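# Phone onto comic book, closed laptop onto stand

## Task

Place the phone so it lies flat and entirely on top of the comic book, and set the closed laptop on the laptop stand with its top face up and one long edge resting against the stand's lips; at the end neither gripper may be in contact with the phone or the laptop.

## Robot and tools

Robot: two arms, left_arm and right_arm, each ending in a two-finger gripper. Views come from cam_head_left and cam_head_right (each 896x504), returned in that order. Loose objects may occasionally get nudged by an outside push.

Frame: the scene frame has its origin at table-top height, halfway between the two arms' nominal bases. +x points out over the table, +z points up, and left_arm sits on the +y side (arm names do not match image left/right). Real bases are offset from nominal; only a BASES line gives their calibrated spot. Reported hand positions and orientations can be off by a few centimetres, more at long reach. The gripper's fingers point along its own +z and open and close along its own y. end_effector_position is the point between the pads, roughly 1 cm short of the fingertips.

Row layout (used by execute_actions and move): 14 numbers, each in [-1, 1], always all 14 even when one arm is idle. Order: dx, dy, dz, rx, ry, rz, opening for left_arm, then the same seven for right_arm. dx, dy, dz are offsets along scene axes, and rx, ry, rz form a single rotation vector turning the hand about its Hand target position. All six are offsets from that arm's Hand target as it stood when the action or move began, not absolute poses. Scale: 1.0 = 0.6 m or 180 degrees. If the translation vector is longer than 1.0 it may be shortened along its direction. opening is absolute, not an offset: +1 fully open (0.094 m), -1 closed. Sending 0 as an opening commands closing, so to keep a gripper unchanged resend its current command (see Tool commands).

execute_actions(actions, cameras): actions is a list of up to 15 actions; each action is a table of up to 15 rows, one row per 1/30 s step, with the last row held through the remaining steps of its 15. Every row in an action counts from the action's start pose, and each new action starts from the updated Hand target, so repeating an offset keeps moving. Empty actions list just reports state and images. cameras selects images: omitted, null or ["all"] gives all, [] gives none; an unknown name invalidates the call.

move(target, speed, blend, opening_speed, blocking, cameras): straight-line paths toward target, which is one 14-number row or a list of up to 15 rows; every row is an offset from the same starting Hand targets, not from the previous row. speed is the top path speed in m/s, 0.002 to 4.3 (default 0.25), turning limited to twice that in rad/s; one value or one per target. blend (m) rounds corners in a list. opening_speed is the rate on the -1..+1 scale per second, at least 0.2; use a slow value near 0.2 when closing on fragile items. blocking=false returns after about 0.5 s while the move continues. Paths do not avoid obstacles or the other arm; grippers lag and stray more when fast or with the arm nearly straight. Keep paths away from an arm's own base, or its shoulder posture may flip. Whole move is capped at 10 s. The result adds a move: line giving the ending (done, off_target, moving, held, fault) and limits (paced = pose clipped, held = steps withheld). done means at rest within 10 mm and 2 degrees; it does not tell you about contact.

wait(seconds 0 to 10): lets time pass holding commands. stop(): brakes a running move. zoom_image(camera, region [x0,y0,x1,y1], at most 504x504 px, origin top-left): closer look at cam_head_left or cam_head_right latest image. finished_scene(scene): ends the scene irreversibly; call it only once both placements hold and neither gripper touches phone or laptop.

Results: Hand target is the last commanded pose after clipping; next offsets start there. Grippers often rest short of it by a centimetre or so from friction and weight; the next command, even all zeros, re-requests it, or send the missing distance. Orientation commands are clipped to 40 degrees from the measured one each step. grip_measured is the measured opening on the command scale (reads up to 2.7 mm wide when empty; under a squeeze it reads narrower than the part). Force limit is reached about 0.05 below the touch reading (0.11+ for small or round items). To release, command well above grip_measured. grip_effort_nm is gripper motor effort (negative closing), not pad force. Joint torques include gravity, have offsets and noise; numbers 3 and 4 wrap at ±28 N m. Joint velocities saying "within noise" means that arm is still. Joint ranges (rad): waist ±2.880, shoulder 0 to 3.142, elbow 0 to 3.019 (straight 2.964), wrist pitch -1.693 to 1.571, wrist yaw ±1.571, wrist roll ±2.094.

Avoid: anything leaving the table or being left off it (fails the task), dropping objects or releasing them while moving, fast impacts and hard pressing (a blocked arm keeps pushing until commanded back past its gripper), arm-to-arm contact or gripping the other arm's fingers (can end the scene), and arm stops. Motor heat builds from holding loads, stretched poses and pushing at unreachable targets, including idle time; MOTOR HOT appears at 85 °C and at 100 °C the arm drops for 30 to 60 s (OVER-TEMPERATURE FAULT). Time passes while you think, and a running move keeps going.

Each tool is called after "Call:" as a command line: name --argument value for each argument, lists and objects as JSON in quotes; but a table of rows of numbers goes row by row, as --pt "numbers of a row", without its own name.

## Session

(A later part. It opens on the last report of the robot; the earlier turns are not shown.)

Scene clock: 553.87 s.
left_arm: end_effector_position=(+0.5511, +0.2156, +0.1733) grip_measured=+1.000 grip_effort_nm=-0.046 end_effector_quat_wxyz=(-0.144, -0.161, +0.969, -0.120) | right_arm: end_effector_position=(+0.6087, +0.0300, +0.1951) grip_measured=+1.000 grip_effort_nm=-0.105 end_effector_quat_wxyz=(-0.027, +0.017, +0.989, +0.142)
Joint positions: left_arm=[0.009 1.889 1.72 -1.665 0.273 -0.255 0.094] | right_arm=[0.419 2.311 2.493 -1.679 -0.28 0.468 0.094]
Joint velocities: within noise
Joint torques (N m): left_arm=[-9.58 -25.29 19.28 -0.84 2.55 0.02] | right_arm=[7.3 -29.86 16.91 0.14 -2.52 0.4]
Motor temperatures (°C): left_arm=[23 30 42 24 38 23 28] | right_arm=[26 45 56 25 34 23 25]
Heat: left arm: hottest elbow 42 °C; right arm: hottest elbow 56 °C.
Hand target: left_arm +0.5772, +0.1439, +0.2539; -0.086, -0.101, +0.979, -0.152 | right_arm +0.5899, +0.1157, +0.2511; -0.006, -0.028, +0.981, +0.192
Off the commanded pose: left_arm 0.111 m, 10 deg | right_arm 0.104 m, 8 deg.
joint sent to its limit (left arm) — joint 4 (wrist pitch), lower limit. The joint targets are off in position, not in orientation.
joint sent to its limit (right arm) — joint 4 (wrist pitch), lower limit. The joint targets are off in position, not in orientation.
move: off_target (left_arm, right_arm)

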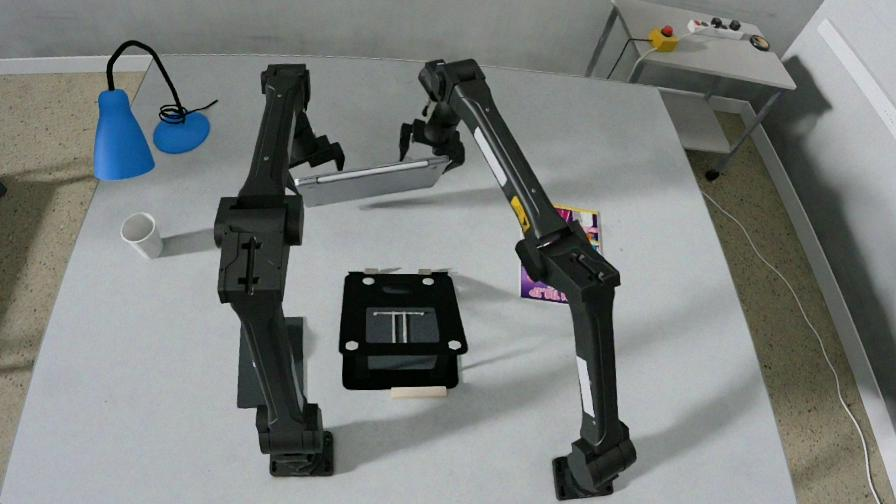

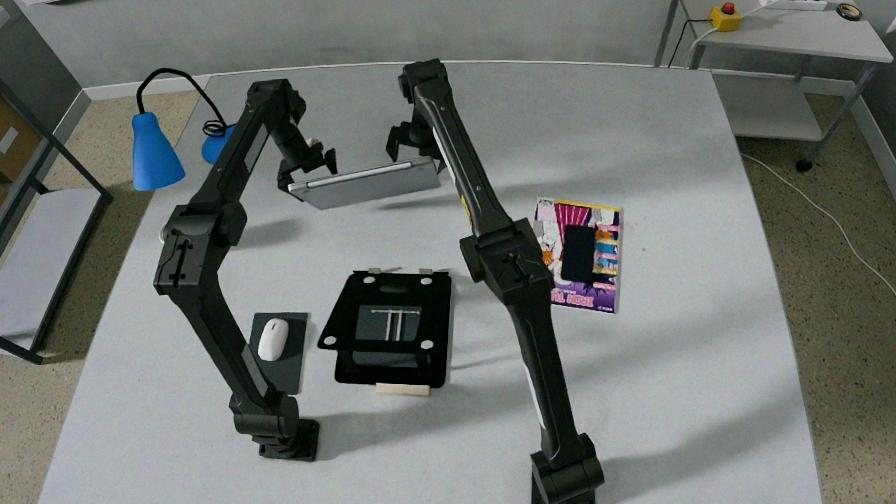

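Call:
move --target '[0.02,0.0,0.13,0,0,0,1,-0.02,0.0,0.11,0,0,0,1]' --speed 0.06

Call:
zoom_image --camera "cam_head_left" --region '[250, 80, 510, 290]'

Call:
zoom_image --camera "cam_head_right" --region '[250, 80, 510, 290]'

Scene clock: 564.27 s.
left_arm: end_effector_position=(+0.5737, +0.2163, +0.2560) grip_measured=+1.000 grip_effort_nm=-0.046 end_effector_quat_wxyz=(-0.052, -0.164, +0.976, -0.131) | right_arm: end_effector_position=(+0.6079, +0.0312, +0.1984) grip_measured=+1.000 grip_effort_nm=-0.105 end_effector_quat_wxyz=(-0.030, +0.025, +0.988, +0.150)
Joint positions: left_arm=[0.009 1.808 1.84 -1.674 0.274 -0.286 0.094] | right_arm=[0.417 2.307 2.493 -1.679 -0.297 0.485 0.094]
Joint velocities: within noise
Joint torques (N m): left_arm=[-10.11 -24.23 19.43 -0.23 2.4 -0.14] | right_arm=[7.65 -37.3 16.06 0.13 -2 0.47]
Motor temperatures (°C): left_arm=[23 31 43 24 40 23 28] | right_arm=[27 48 58 25 37 23 25]
Heat: left arm: hottest elbow 43 °C; right arm: hottest elbow 58 °C.
Hand target: left_arm +0.5892, +0.1439, +0.3319; -0.086, -0.101, +0.979, -0.152 | right_arm +0.5779, +0.1157, +0.3170; -0.006, -0.027, +0.981, +0.192
Off the commanded pose: left_arm 0.106 m, 9 deg | right_arm 0.149 m, 8 deg.
joint sent to its limit (left arm) — joint 4 (wrist pitch), lower limit. The joint targets are off in position and orientation.
joint sent to its limit (right arm) — joint 4 (wrist pitch), lower limit. The joint targets are off in position and orientation.
move: off_target (left_arm, right_arm)

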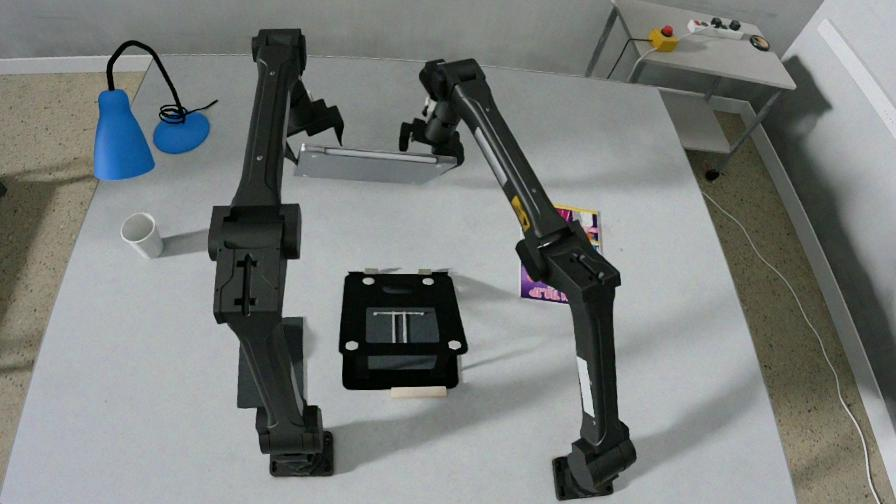

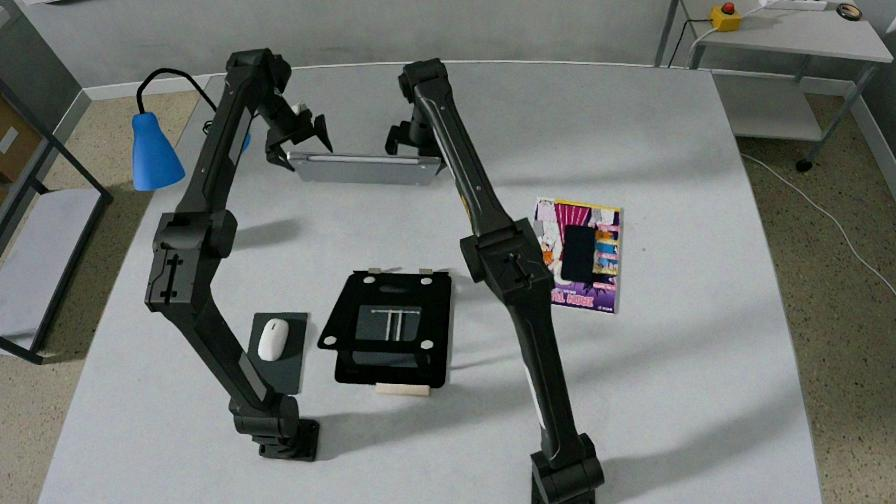

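Scaled by 1.938.

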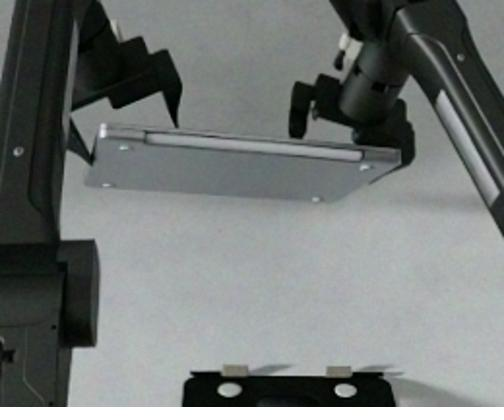

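Scaled by 1.938.

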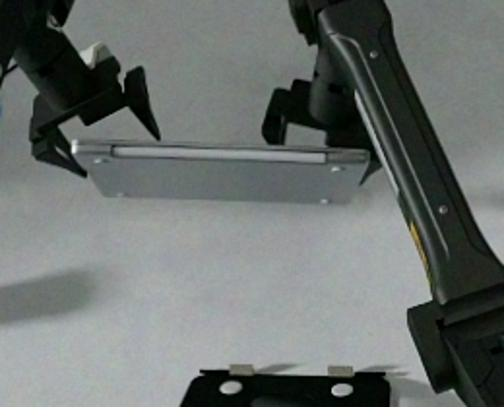

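Call:
move --target '[-0.12,-0.04,-0.05,0,0,0,1,-0.12,-0.04,0.0,0,0,0,1]' --speed 0.05

Call:
zoom_image --camera "cam_head_left" --region '[250, 80, 510, 290]'

Call:
zoom_image --camera "cam_head_right" --region '[250, 80, 510, 290]'

Scene clock: 571.20 s.
left_arm: end_effector_position=(+0.5317, +0.1976, +0.2536) grip_measured=+1.000 grip_effort_nm=-0.051 end_effector_quat_wxyz=(-0.074, -0.155, +0.977, -0.124) | right_arm: end_effector_position=(+0.5535, +0.0042, +0.2565) grip_measured=+1.000 grip_effort_nm=-0.105 end_effector_quat_wxyz=(-0.030, +0.029, +0.989, +0.141)
Joint positions: left_arm=[-0.027 1.721 1.713 -1.674 0.269 -0.298 0.094] | right_arm=[0.417 2.084 2.263 -1.679 -0.28 0.491 0.094]
Joint velocities: within noise
Joint torques (N m): left_arm=[-11.28 -24.12 11.45 -0.31 2.73 -0.29] | right_arm=[9.23 -32.21 10.32 0.8 -2.45 0.39]
Motor temperatures (°C): left_arm=[23 32 45 24 41 23 28] | right_arm=[27 48 59 25 37 23 25]
Heat: left arm: hottest elbow 45 °C; right arm: hottest elbow 59 °C.
Hand target: left_arm +0.5171, +0.1199, +0.3020; -0.086, -0.101, +0.979, -0.152 | right_arm +0.5059, +0.0917, +0.3170; -0.006, -0.028, +0.981, +0.192
Off the commanded pose: left_arm 0.093 m, 7 deg | right_arm 0.117 m, 9 deg.
joint sent to its limit (left arm) — joint 4 (wrist pitch), lower limit. The joint targets are off in position and orientation.
move: off_target (left_arm, right_arm)

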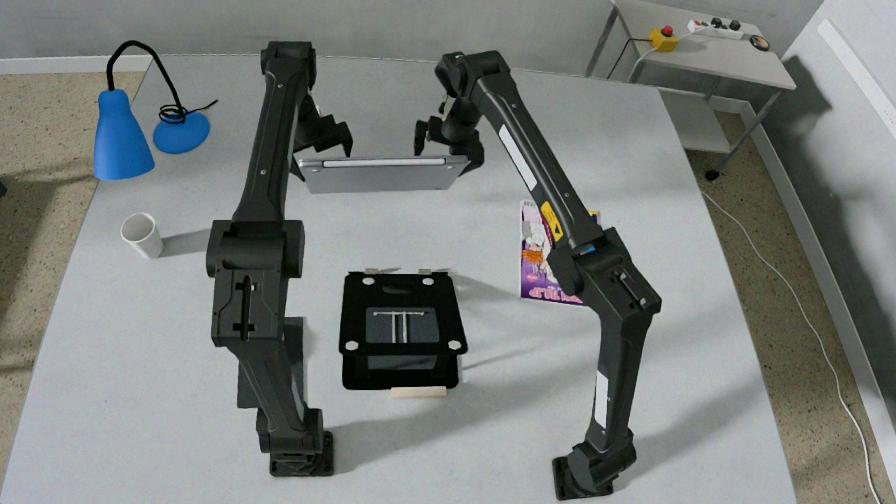

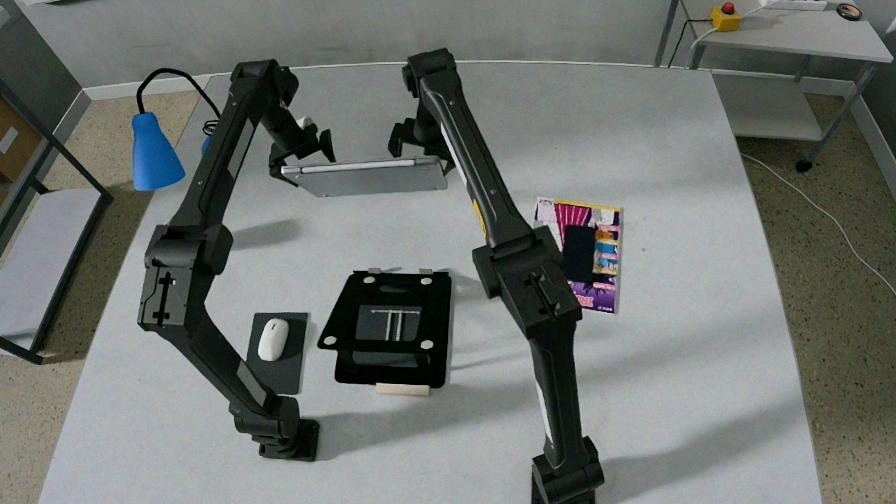

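Scaled by 1.938.

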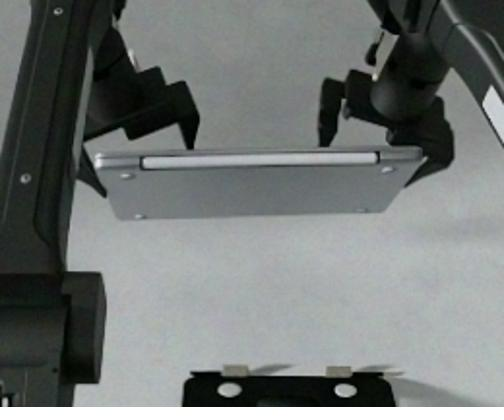

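Scaled by 1.938.

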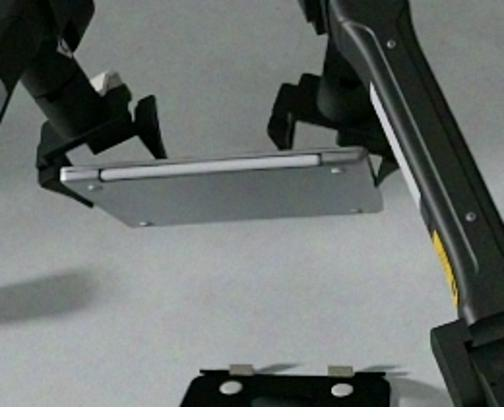

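Call:
move --target '[-0.23,-0.08,0.0,0,0,0,1,-0.25,-0.08,0.0,0,0,0,1]' --speed 0.06

Call:
zoom_image --camera "cam_head_left" --region '[280, 130, 540, 390]'

Call:
zoom_image --camera "cam_head_right" --region '[270, 130, 530, 390]'

Scene clock: 578.13 s.
left_arm: end_effector_position=(+0.3993, +0.1460, +0.2700) grip_measured=+1.000 grip_effort_nm=-0.090 end_effector_quat_wxyz=(-0.093, -0.135, +0.981, -0.105) | right_arm: end_effector_position=(+0.3775, -0.0490, +0.2821) grip_measured=+1.000 grip_effort_nm=-0.159 end_effector_quat_wxyz=(-0.042, +0.055, +0.991, +0.116)
Joint positions: left_arm=[-0.171 1.406 1.388 -1.678 0.254 -0.399 0.094] | right_arm=[0.48 1.565 1.599 -1.557 -0.242 0.602 0.094]
Joint velocities: within noise
Joint torques (N m): left_arm=[-11.99 -16.03 11.81 -0.02 3.89 -0.6] | right_arm=[10.29 -19.6 11.37 3.3 -3.28 0.11]
Motor temperatures (°C): left_arm=[23 32 44 24 44 24 28] | right_arm=[27 47 57 25 39 23 25]
Heat: left arm: hottest elbow 44 °C; right arm: hottest elbow 57 °C.
Hand target: left_arm +0.3792, +0.0720, +0.3019; -0.086, -0.101, +0.979, -0.152 | right_arm +0.3559, +0.0437, +0.3170; -0.006, -0.028, +0.981, +0.193
Off the commanded pose: left_arm 0.083 m, 7 deg | right_arm 0.101 m, 14 deg.
joint sent to its limit (left arm) — joint 4 (wrist pitch), lower limit. The joint targets are off in position, not in orientation.
move: off_target (left_arm, right_arm)

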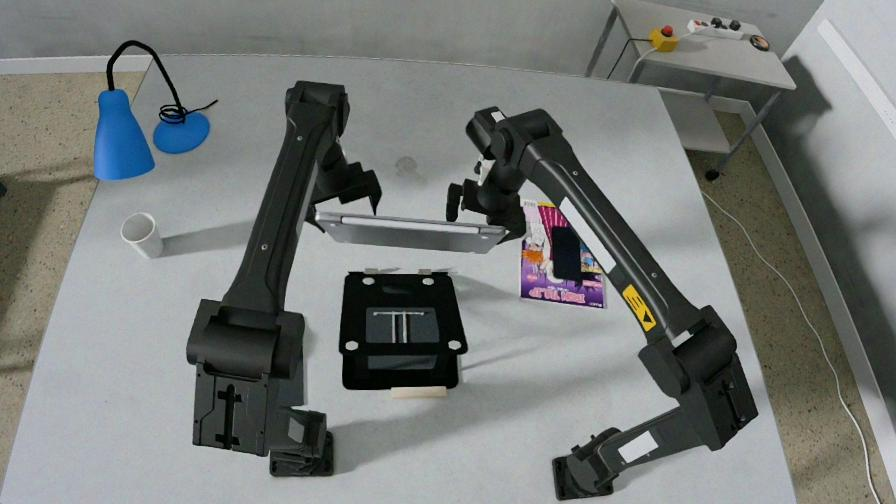

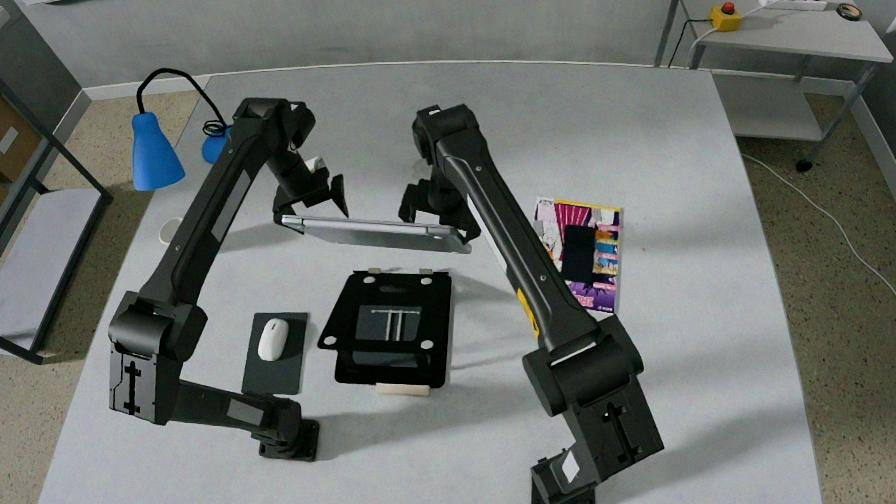

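Scaled by 1.938.

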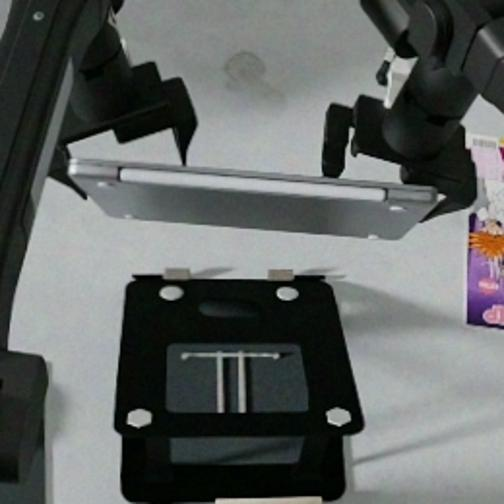

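Scaled by 1.938.

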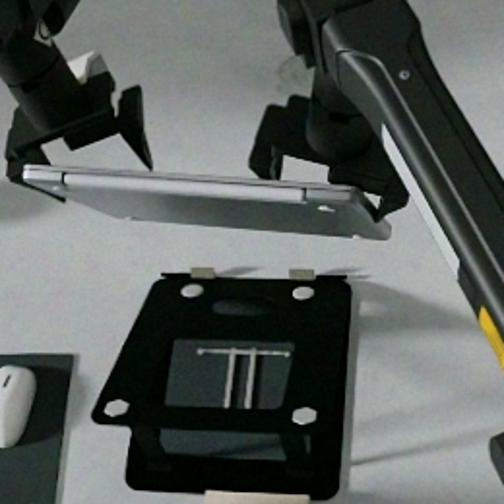

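Call:
move --target '[-0.105,0.025,0.0,0,0,0,1,-0.045,0.025,-0.01,0,0,0,1]' --speed 0.05

Call:
zoom_image --camera "cam_head_left" --region '[280, 150, 540, 410]'

Call:
zoom_image --camera "cam_head_right" --region '[270, 150, 530, 410]'

Scene clock: 585.63 s.
left_arm: end_effector_position=(+0.3314, +0.1530, +0.2774) grip_measured=+1.000 grip_effort_nm=-0.115 end_effector_quat_wxyz=(-0.073, -0.144, +0.982, -0.098) | right_arm: end_effector_position=(+0.3528, -0.0403, +0.2707) grip_measured=+1.000 grip_effort_nm=-0.183 end_effector_quat_wxyz=(-0.041, +0.033, +0.994, +0.100)
Joint positions: left_arm=[-0.192 1.203 1.228 -1.678 0.231 -0.444 0.094] | right_arm=[0.532 1.53 1.532 -1.533 -0.214 0.607 0.094]
Joint velocities: within noise
Joint torques (N m): left_arm=[-10.99 -11.34 12.26 0.2 4.66 -0.44] | right_arm=[10.52 -19.31 12.14 3.51 -3.96 0.54]
Motor temperatures (°C): left_arm=[23 32 44 24 51 24 28] | right_arm=[27 46 55 25 44 23 25]
Heat: left arm: hottest wrist yaw 51 °C; right arm: hottest elbow 55 °C.
Hand target: left_arm +0.3162, +0.0869, +0.3020; -0.086, -0.101, +0.979, -0.152 | right_arm +0.3290, +0.0587, +0.3109; -0.006, -0.027, +0.981, +0.193
Off the commanded pose: left_arm 0.072 m, 8 deg | right_arm 0.110 m, 13 deg.
joint sent to its limit (left arm) — joint 4 (wrist pitch), lower limit. The joint targets are off in position, not in orientation.
move: off_target (left_arm, right_arm)

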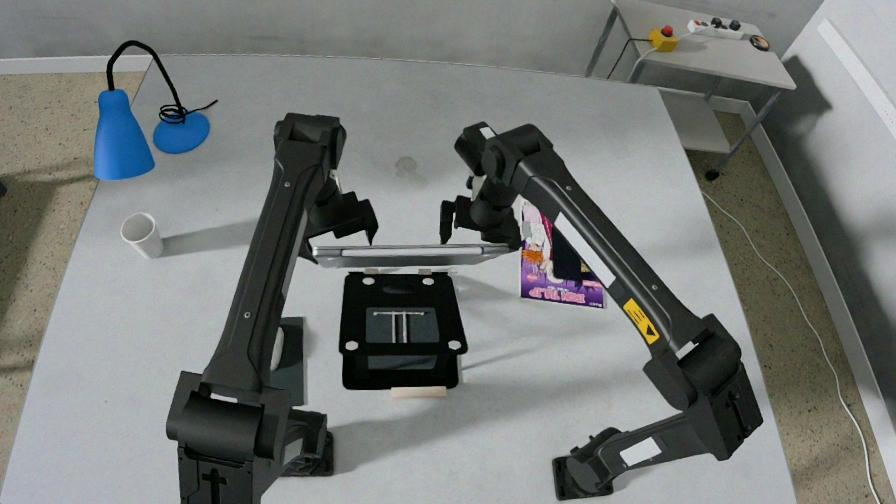

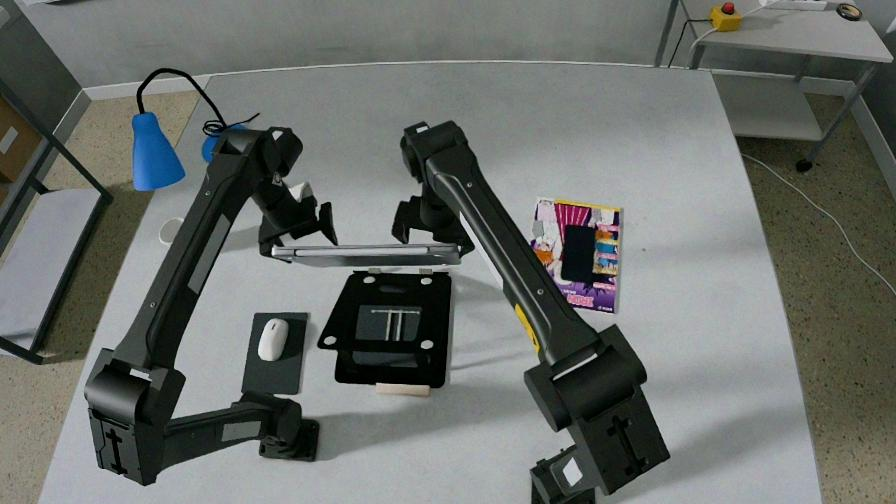

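Scaled by 1.938.

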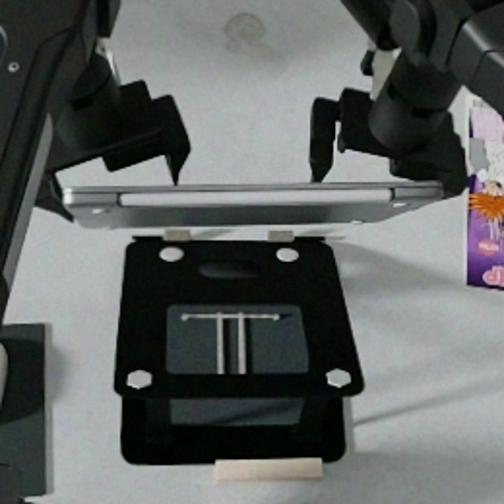

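Scaled by 1.938.

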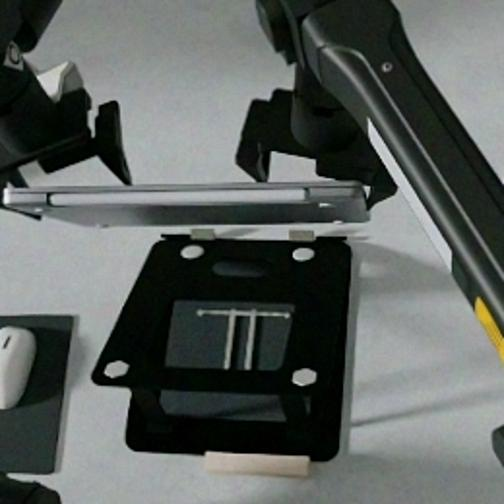

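Call:
move --target '[0.0,0.0,-0.12,0,0,0,1,0.0,0.0,-0.12,0,0,0,1]' --speed 0.05

Call:
zoom_image --camera "cam_head_left" --region '[280, 180, 540, 420]'

Call:
zoom_image --camera "cam_head_right" --region '[270, 180, 530, 420]'

Scene clock: 591.77 s.
left_arm: end_effector_position=(+0.3065, +0.1494, +0.2134) grip_measured=+1.000 grip_effort_nm=-0.125 end_effector_quat_wxyz=(-0.109, -0.140, +0.980, -0.089) | right_arm: end_effector_position=(+0.3475, -0.0413, +0.2068) grip_measured=+1.000 grip_effort_nm=-0.183 end_effector_quat_wxyz=(-0.032, +0.027, +0.993, +0.107)
Joint positions: left_arm=[-0.213 1.198 1.05 -1.575 0.239 -0.449 0.094] | right_arm=[0.535 1.516 1.347 -1.339 -0.215 0.603 0.094]
Joint velocities: within noise
Joint torques (N m): left_arm=[-9.76 -9.7 12.86 2.03 4.53 -0.34] | right_arm=[10.64 -17.44 12.23 3.33 -3.86 0.62]
Motor temperatures (°C): left_arm=[23 31 44 24 58 24 28] | right_arm=[27 45 54 25 50 23 25]
Heat: left arm: hottest wrist yaw 58 °C; right arm: hottest elbow 54 °C.
Hand target: left_arm +0.3161, +0.0869, +0.2299; -0.086, -0.101, +0.979, -0.152 | right_arm +0.3291, +0.0586, +0.2390; -0.006, -0.027, +0.981, +0.192
Off the commanded pose: left_arm 0.065 m, 9 deg | right_arm 0.107 m, 12 deg.
move: off_target (left_arm, right_arm)

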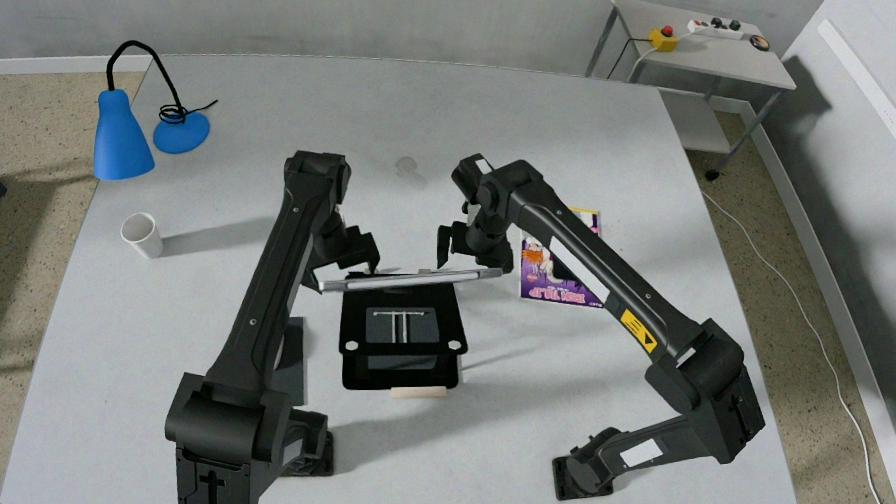

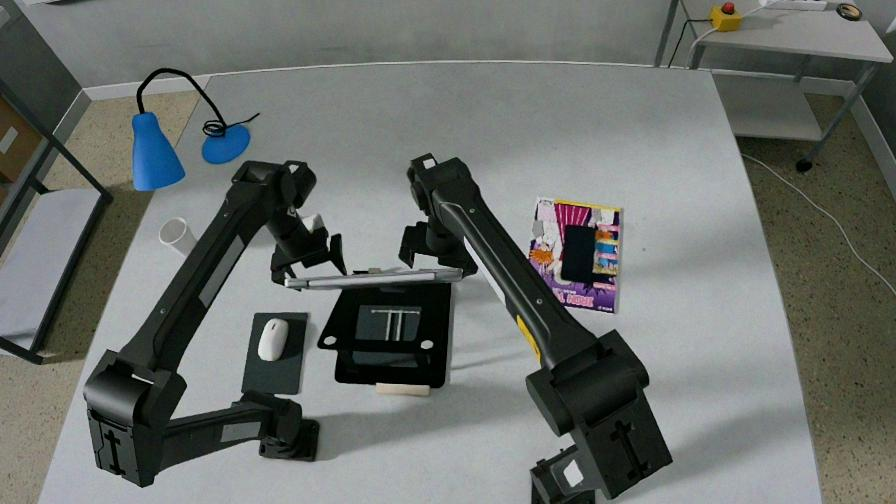

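Scaled by 1.938.

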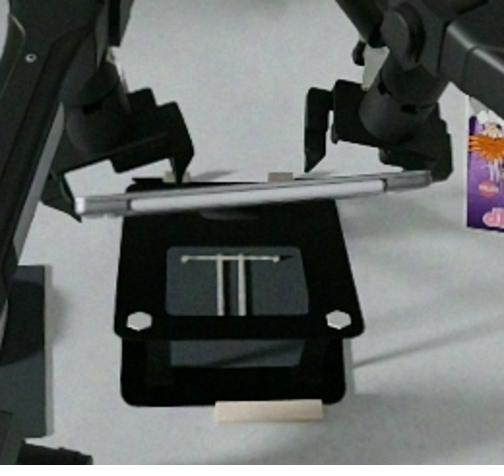

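Scaled by 1.938.

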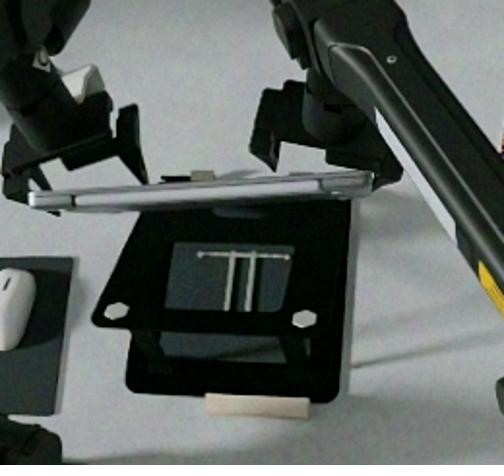

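Call:
move --target '[0.06,0.0,-0.04,0,0,0,1,0.0,0.0,-0.05,0,0,0,1]' --speed 0.04

Call:
zoom_image --camera "cam_head_left" --region '[280, 180, 540, 420]'

Call:
zoom_image --camera "cam_head_right" --region '[270, 180, 530, 420]'

Scene clock: 598.10 s.
left_arm: end_effector_position=(+0.3347, +0.1453, +0.1812) grip_measured=+1.000 grip_effort_nm=-0.120 end_effector_quat_wxyz=(-0.112, -0.129, +0.982, -0.086) | right_arm: end_effector_position=(+0.3354, -0.0470, +0.1747) grip_measured=+1.000 grip_effort_nm=-0.193 end_effector_quat_wxyz=(-0.044, +0.045, +0.993, +0.098)
Joint positions: left_arm=[-0.213 1.299 1.05 -1.484 0.232 -0.427 0.094] | right_arm=[0.539 1.516 1.262 -1.28 -0.212 0.639 0.094]
Joint velocities: within noise
Joint torques (N m): left_arm=[-8.53 -10.75 14.86 1.31 4.7 -0.32] | right_arm=[10.46 -16.85 12.96 3.85 -3.92 0.31]
Motor temperatures (°C): left_arm=[23 30 44 24 64 24 28] | right_arm=[27 45 53 25 54 24 25]
Heat: left arm: hottest wrist yaw 64 °C; right arm: hottest wrist yaw 54 °C.
Hand target: left_arm +0.3521, +0.0869, +0.2059; -0.086, -0.101, +0.979, -0.152 | right_arm +0.3290, +0.0587, +0.2089; -0.006, -0.027, +0.981, +0.192
Off the commanded pose: left_arm 0.066 m, 9 deg | right_arm 0.111 m, 14 deg.
move: off_target (left_arm, right_arm)

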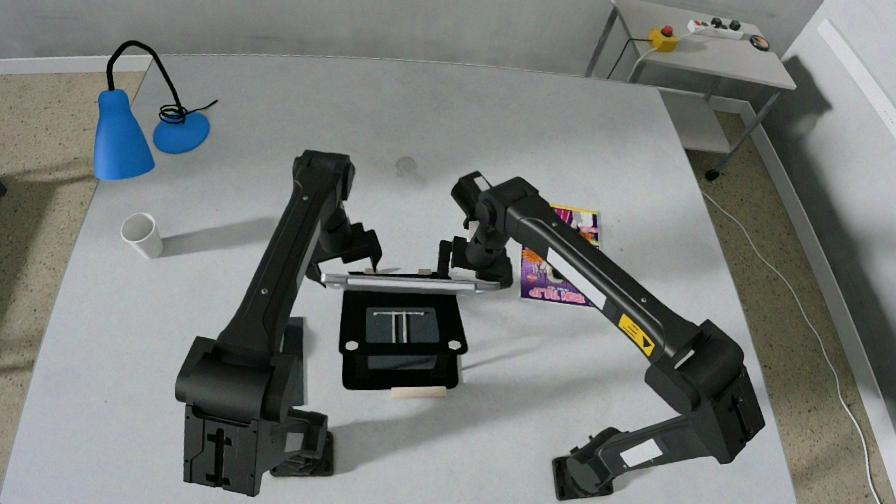

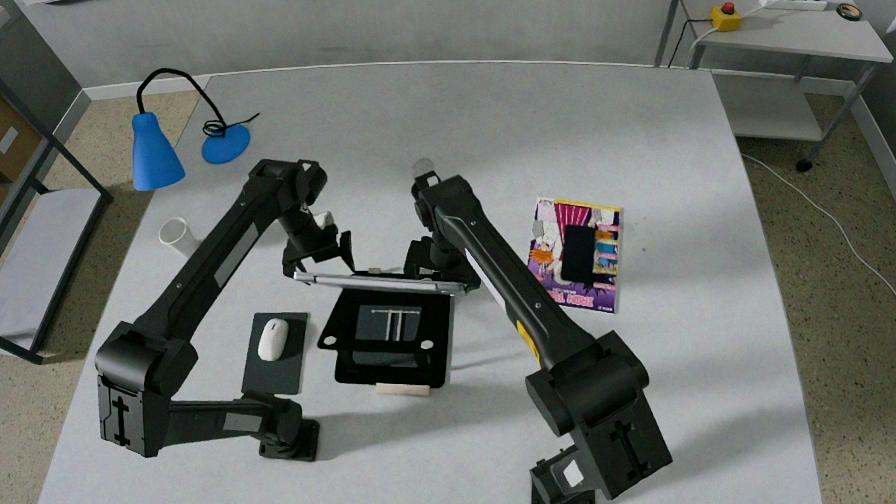

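Scaled by 1.938.

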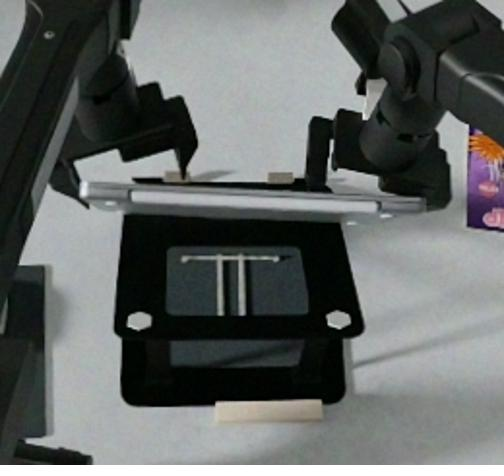

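Scaled by 1.938.

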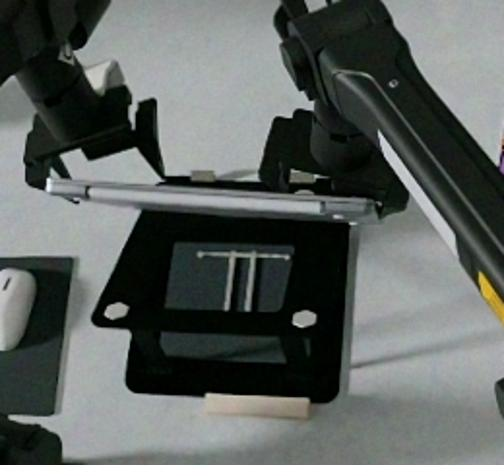

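Call:
move --target '[-0.01,0.02,-0.08,0,0,0,1,0.04,-0.02,-0.08,0,0,0,1]' --speed 0.04

Call:
zoom_image --camera "cam_head_left" --region '[280, 180, 540, 420]'

Scene clock: 602.80 s.
left_arm: end_effector_position=(+0.3384, +0.1515, +0.1458) grip_measured=+1.000 grip_effort_nm=-0.115 end_effector_quat_wxyz=(-0.097, -0.124, +0.983, -0.091) | right_arm: end_effector_position=(+0.3542, -0.0397, +0.1412) grip_measured=+1.000 grip_effort_nm=-0.193 end_effector_quat_wxyz=(-0.027, +0.021, +0.994, +0.106)
Joint positions: left_arm=[-0.193 1.316 0.97 -1.362 0.231 -0.398 0.094] | right_arm=[0.533 1.572 1.235 -1.166 -0.207 0.588 0.094]
Joint velocities: within noise
Joint torques (N m): left_arm=[-7.77 -11.11 11.37 1.52 4.57 -0.29] | right_arm=[7.65 -16.09 11.81 3.58 -4.17 0.37]
Motor temperatures (°C): left_arm=[23 30 44 24 68 24 28] | right_arm=[27 44 53 25 58 23 25]
Heat: left arm: hottest wrist yaw 68 °C; right arm: hottest wrist yaw 58 °C.
Hand target: left_arm +0.3462, +0.0989, +0.1580; -0.086, -0.101, +0.979, -0.152 | right_arm +0.3530, +0.0467, +0.1610; -0.006, -0.028, +0.981, +0.192
Off the commanded pose: left_arm 0.055 m, 7 deg | right_arm 0.089 m, 12 deg.
move: off_target (left_arm, right_arm)

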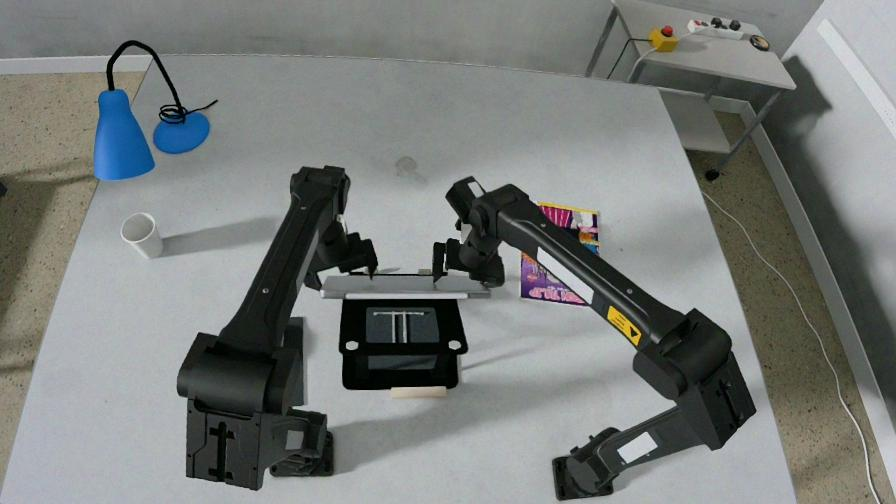

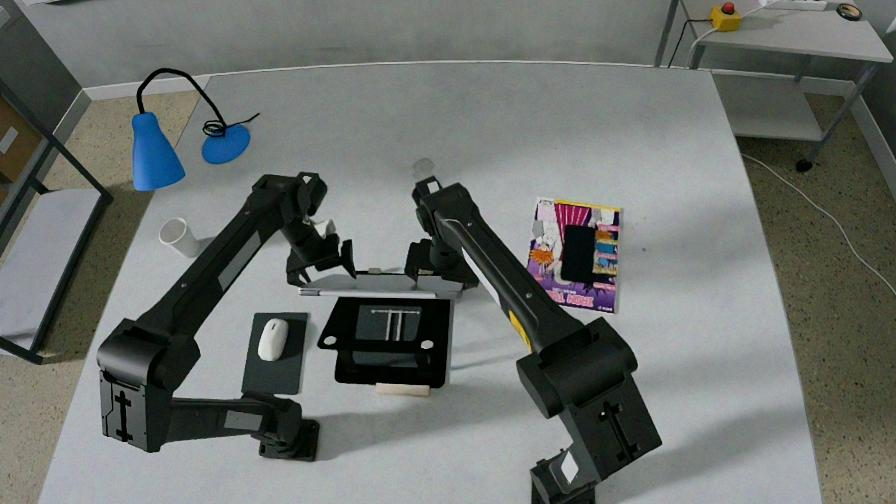

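Scaled by 1.938.

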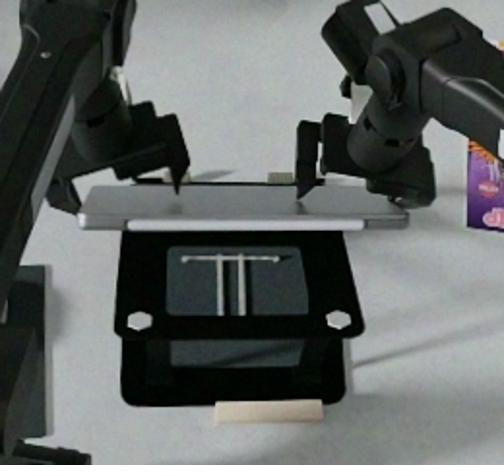

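Call:
move --target '[-0.01,0.02,-0.08,0,0,0,1,-0.01,-0.02,-0.08,0,0,0,1]' --speed 0.04

Call:
zoom_image --camera "cam_head_left" --region '[280, 180, 540, 420]'

Scene clock: 606.70 s.
left_arm: end_effector_position=(+0.3271, +0.1515, +0.0977) grip_measured=+1.000 grip_effort_nm=-0.120 end_effector_quat_wxyz=(-0.104, -0.116, +0.983, -0.100) | right_arm: end_effector_position=(+0.3467, -0.0410, +0.0954) grip_measured=+1.000 grip_effort_nm=-0.198 end_effector_quat_wxyz=(-0.026, +0.015, +0.992, +0.119)
Joint positions: left_arm=[-0.189 1.352 0.863 -1.231 0.249 -0.376 0.094] | right_arm=[0.531 1.596 1.13 -1.024 -0.23 0.576 0.094]
Joint velocities: within noise
Joint torques (N m): left_arm=[-5.6 -10.64 10.92 1.35 3.84 -0.24] | right_arm=[7 -16.03 10.96 3.19 -3.49 0.37]
Motor temperatures (°C): left_arm=[23 30 44 24 70 24 28] | right_arm=[27 44 53 25 60 23 25]
Heat: left arm: hottest wrist yaw 70 °C; right arm: hottest wrist yaw 60 °C.
Hand target: left_arm +0.3402, +0.1109, +0.1100; -0.086, -0.101, +0.979, -0.152 | right_arm +0.3470, +0.0347, +0.1130; -0.006, -0.027, +0.981, +0.193
Off the commanded pose: left_arm 0.044 m, 7 deg | right_arm 0.078 m, 10 deg.
move: off_target (left_arm, right_arm)

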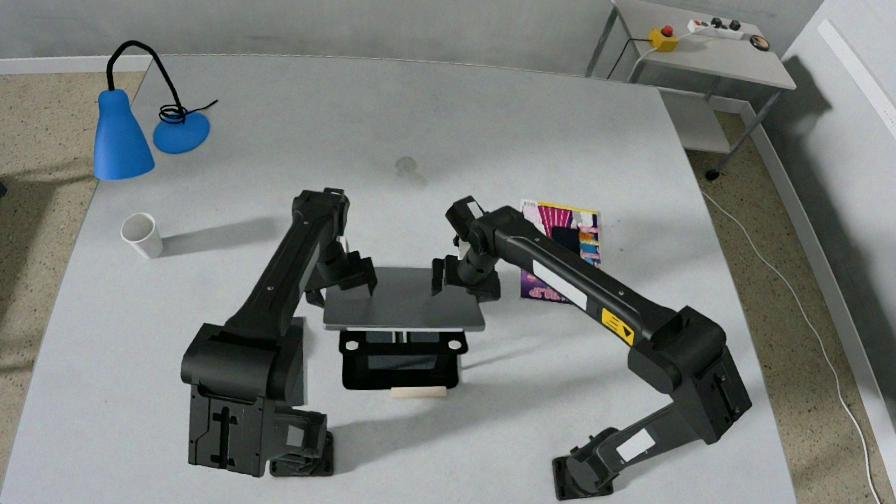

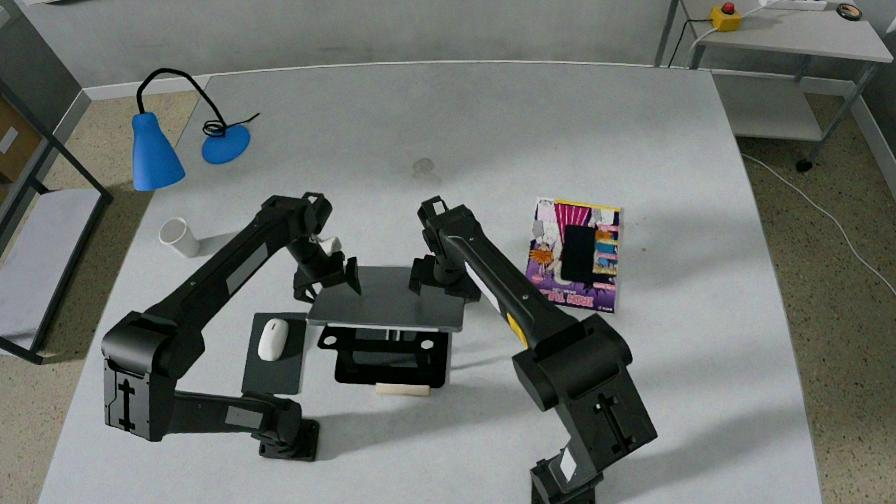

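Scaled by 1.938.

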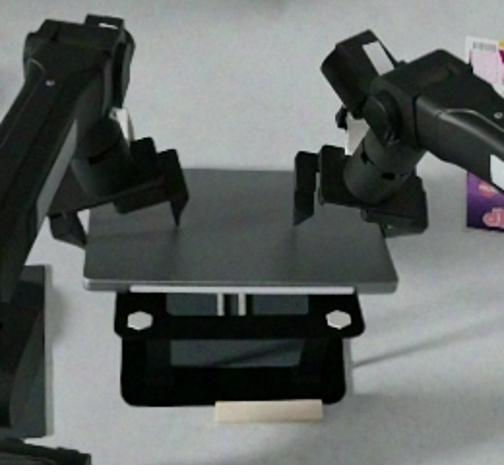

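Call:
move --pt "0.0 0.03 -0.03 0 0 0 1 0.0 -0.03 -0.03 0 0 0 1" --pt "0.0 0.08 -0.045 0 0 0 1 0.0 -0.1 -0.045 0 0 0 1" --speed 0.04

Call:
zoom_image --camera "cam_head_left" --region '[280, 180, 540, 420]'

Call:
zoom_image --camera "cam_head_right" --region '[270, 180, 530, 420]'

Scene clock: 612.57 s.
left_arm: end_effector_position=(+0.3331, +0.1580, +0.0849) grip_measured=+1.000 grip_effort_nm=-0.095 end_effector_quat_wxyz=(-0.095, -0.104, +0.979, -0.145) | right_arm: end_effector_position=(+0.3467, -0.0453, +0.0912) grip_measured=+1.000 grip_effort_nm=-0.149 end_effector_quat_wxyz=(-0.012, -0.003, +0.986, +0.167)
Joint positions: left_arm=[-0.126 1.369 0.832 -1.166 0.322 -0.288 0.094] | right_arm=[0.496 1.564 1.064 -0.928 -0.306 0.517 0.094]
Joint velocities: within noise
Joint torques (N m): left_arm=[-1.49 -9.41 9.01 1.06 0.53 0.14] | right_arm=[2.2 -14.56 7.53 2.39 -1.44 -0.05]
Motor temperatures (°C): left_arm=[23 30 44 24 67 24 28] | right_arm=[27 44 53 25 58 23 25]
Heat: left arm: hottest wrist yaw 67 °C; right arm: hottest wrist yaw 58 °C.
Hand target: left_arm +0.3402, +0.1589, +0.0830; -0.086, -0.101, +0.979, -0.152 | right_arm +0.3470, -0.0253, +0.0861; -0.006, -0.027, +0.981, +0.193
Off the commanded pose: left_arm 0.007 m, 1 deg | right_arm 0.021 m, 4 deg.
move: off_target (right_arm)

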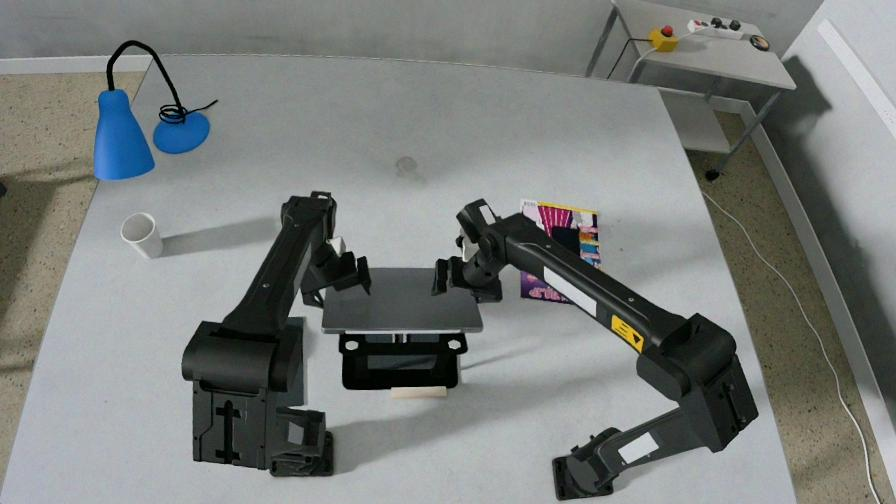

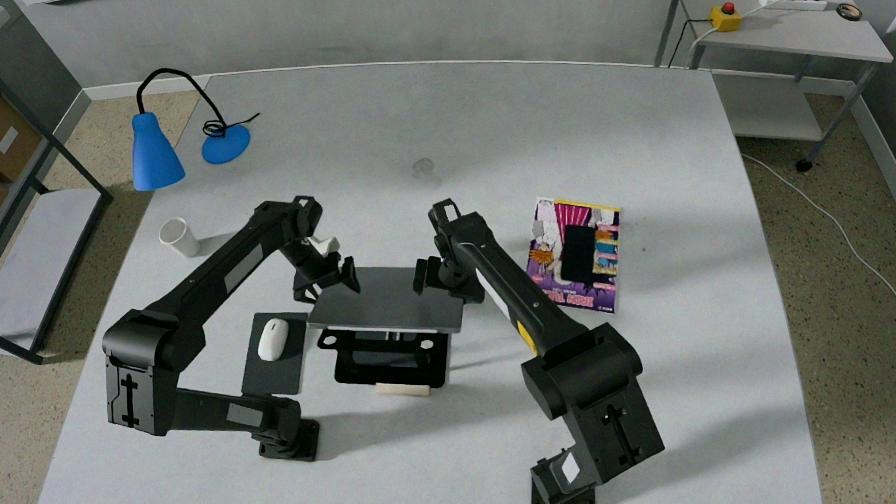

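Scaled by 1.938.

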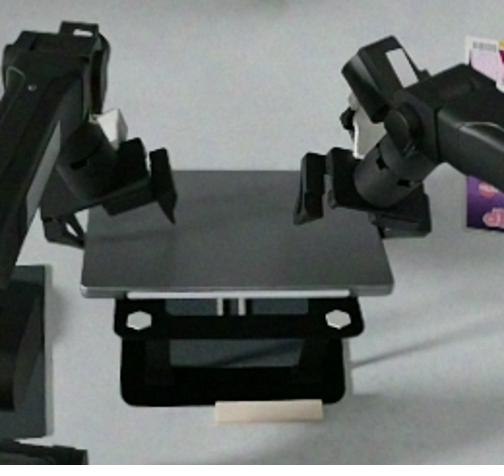

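Scaled by 1.938.

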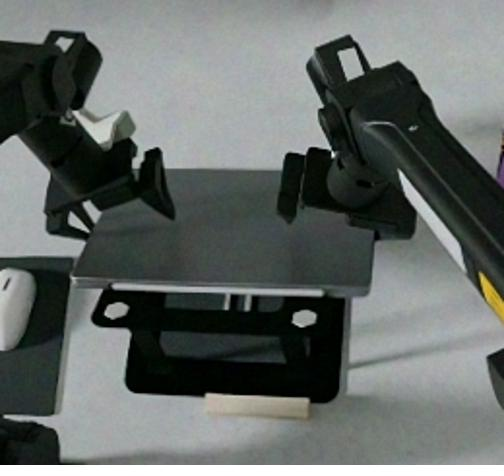

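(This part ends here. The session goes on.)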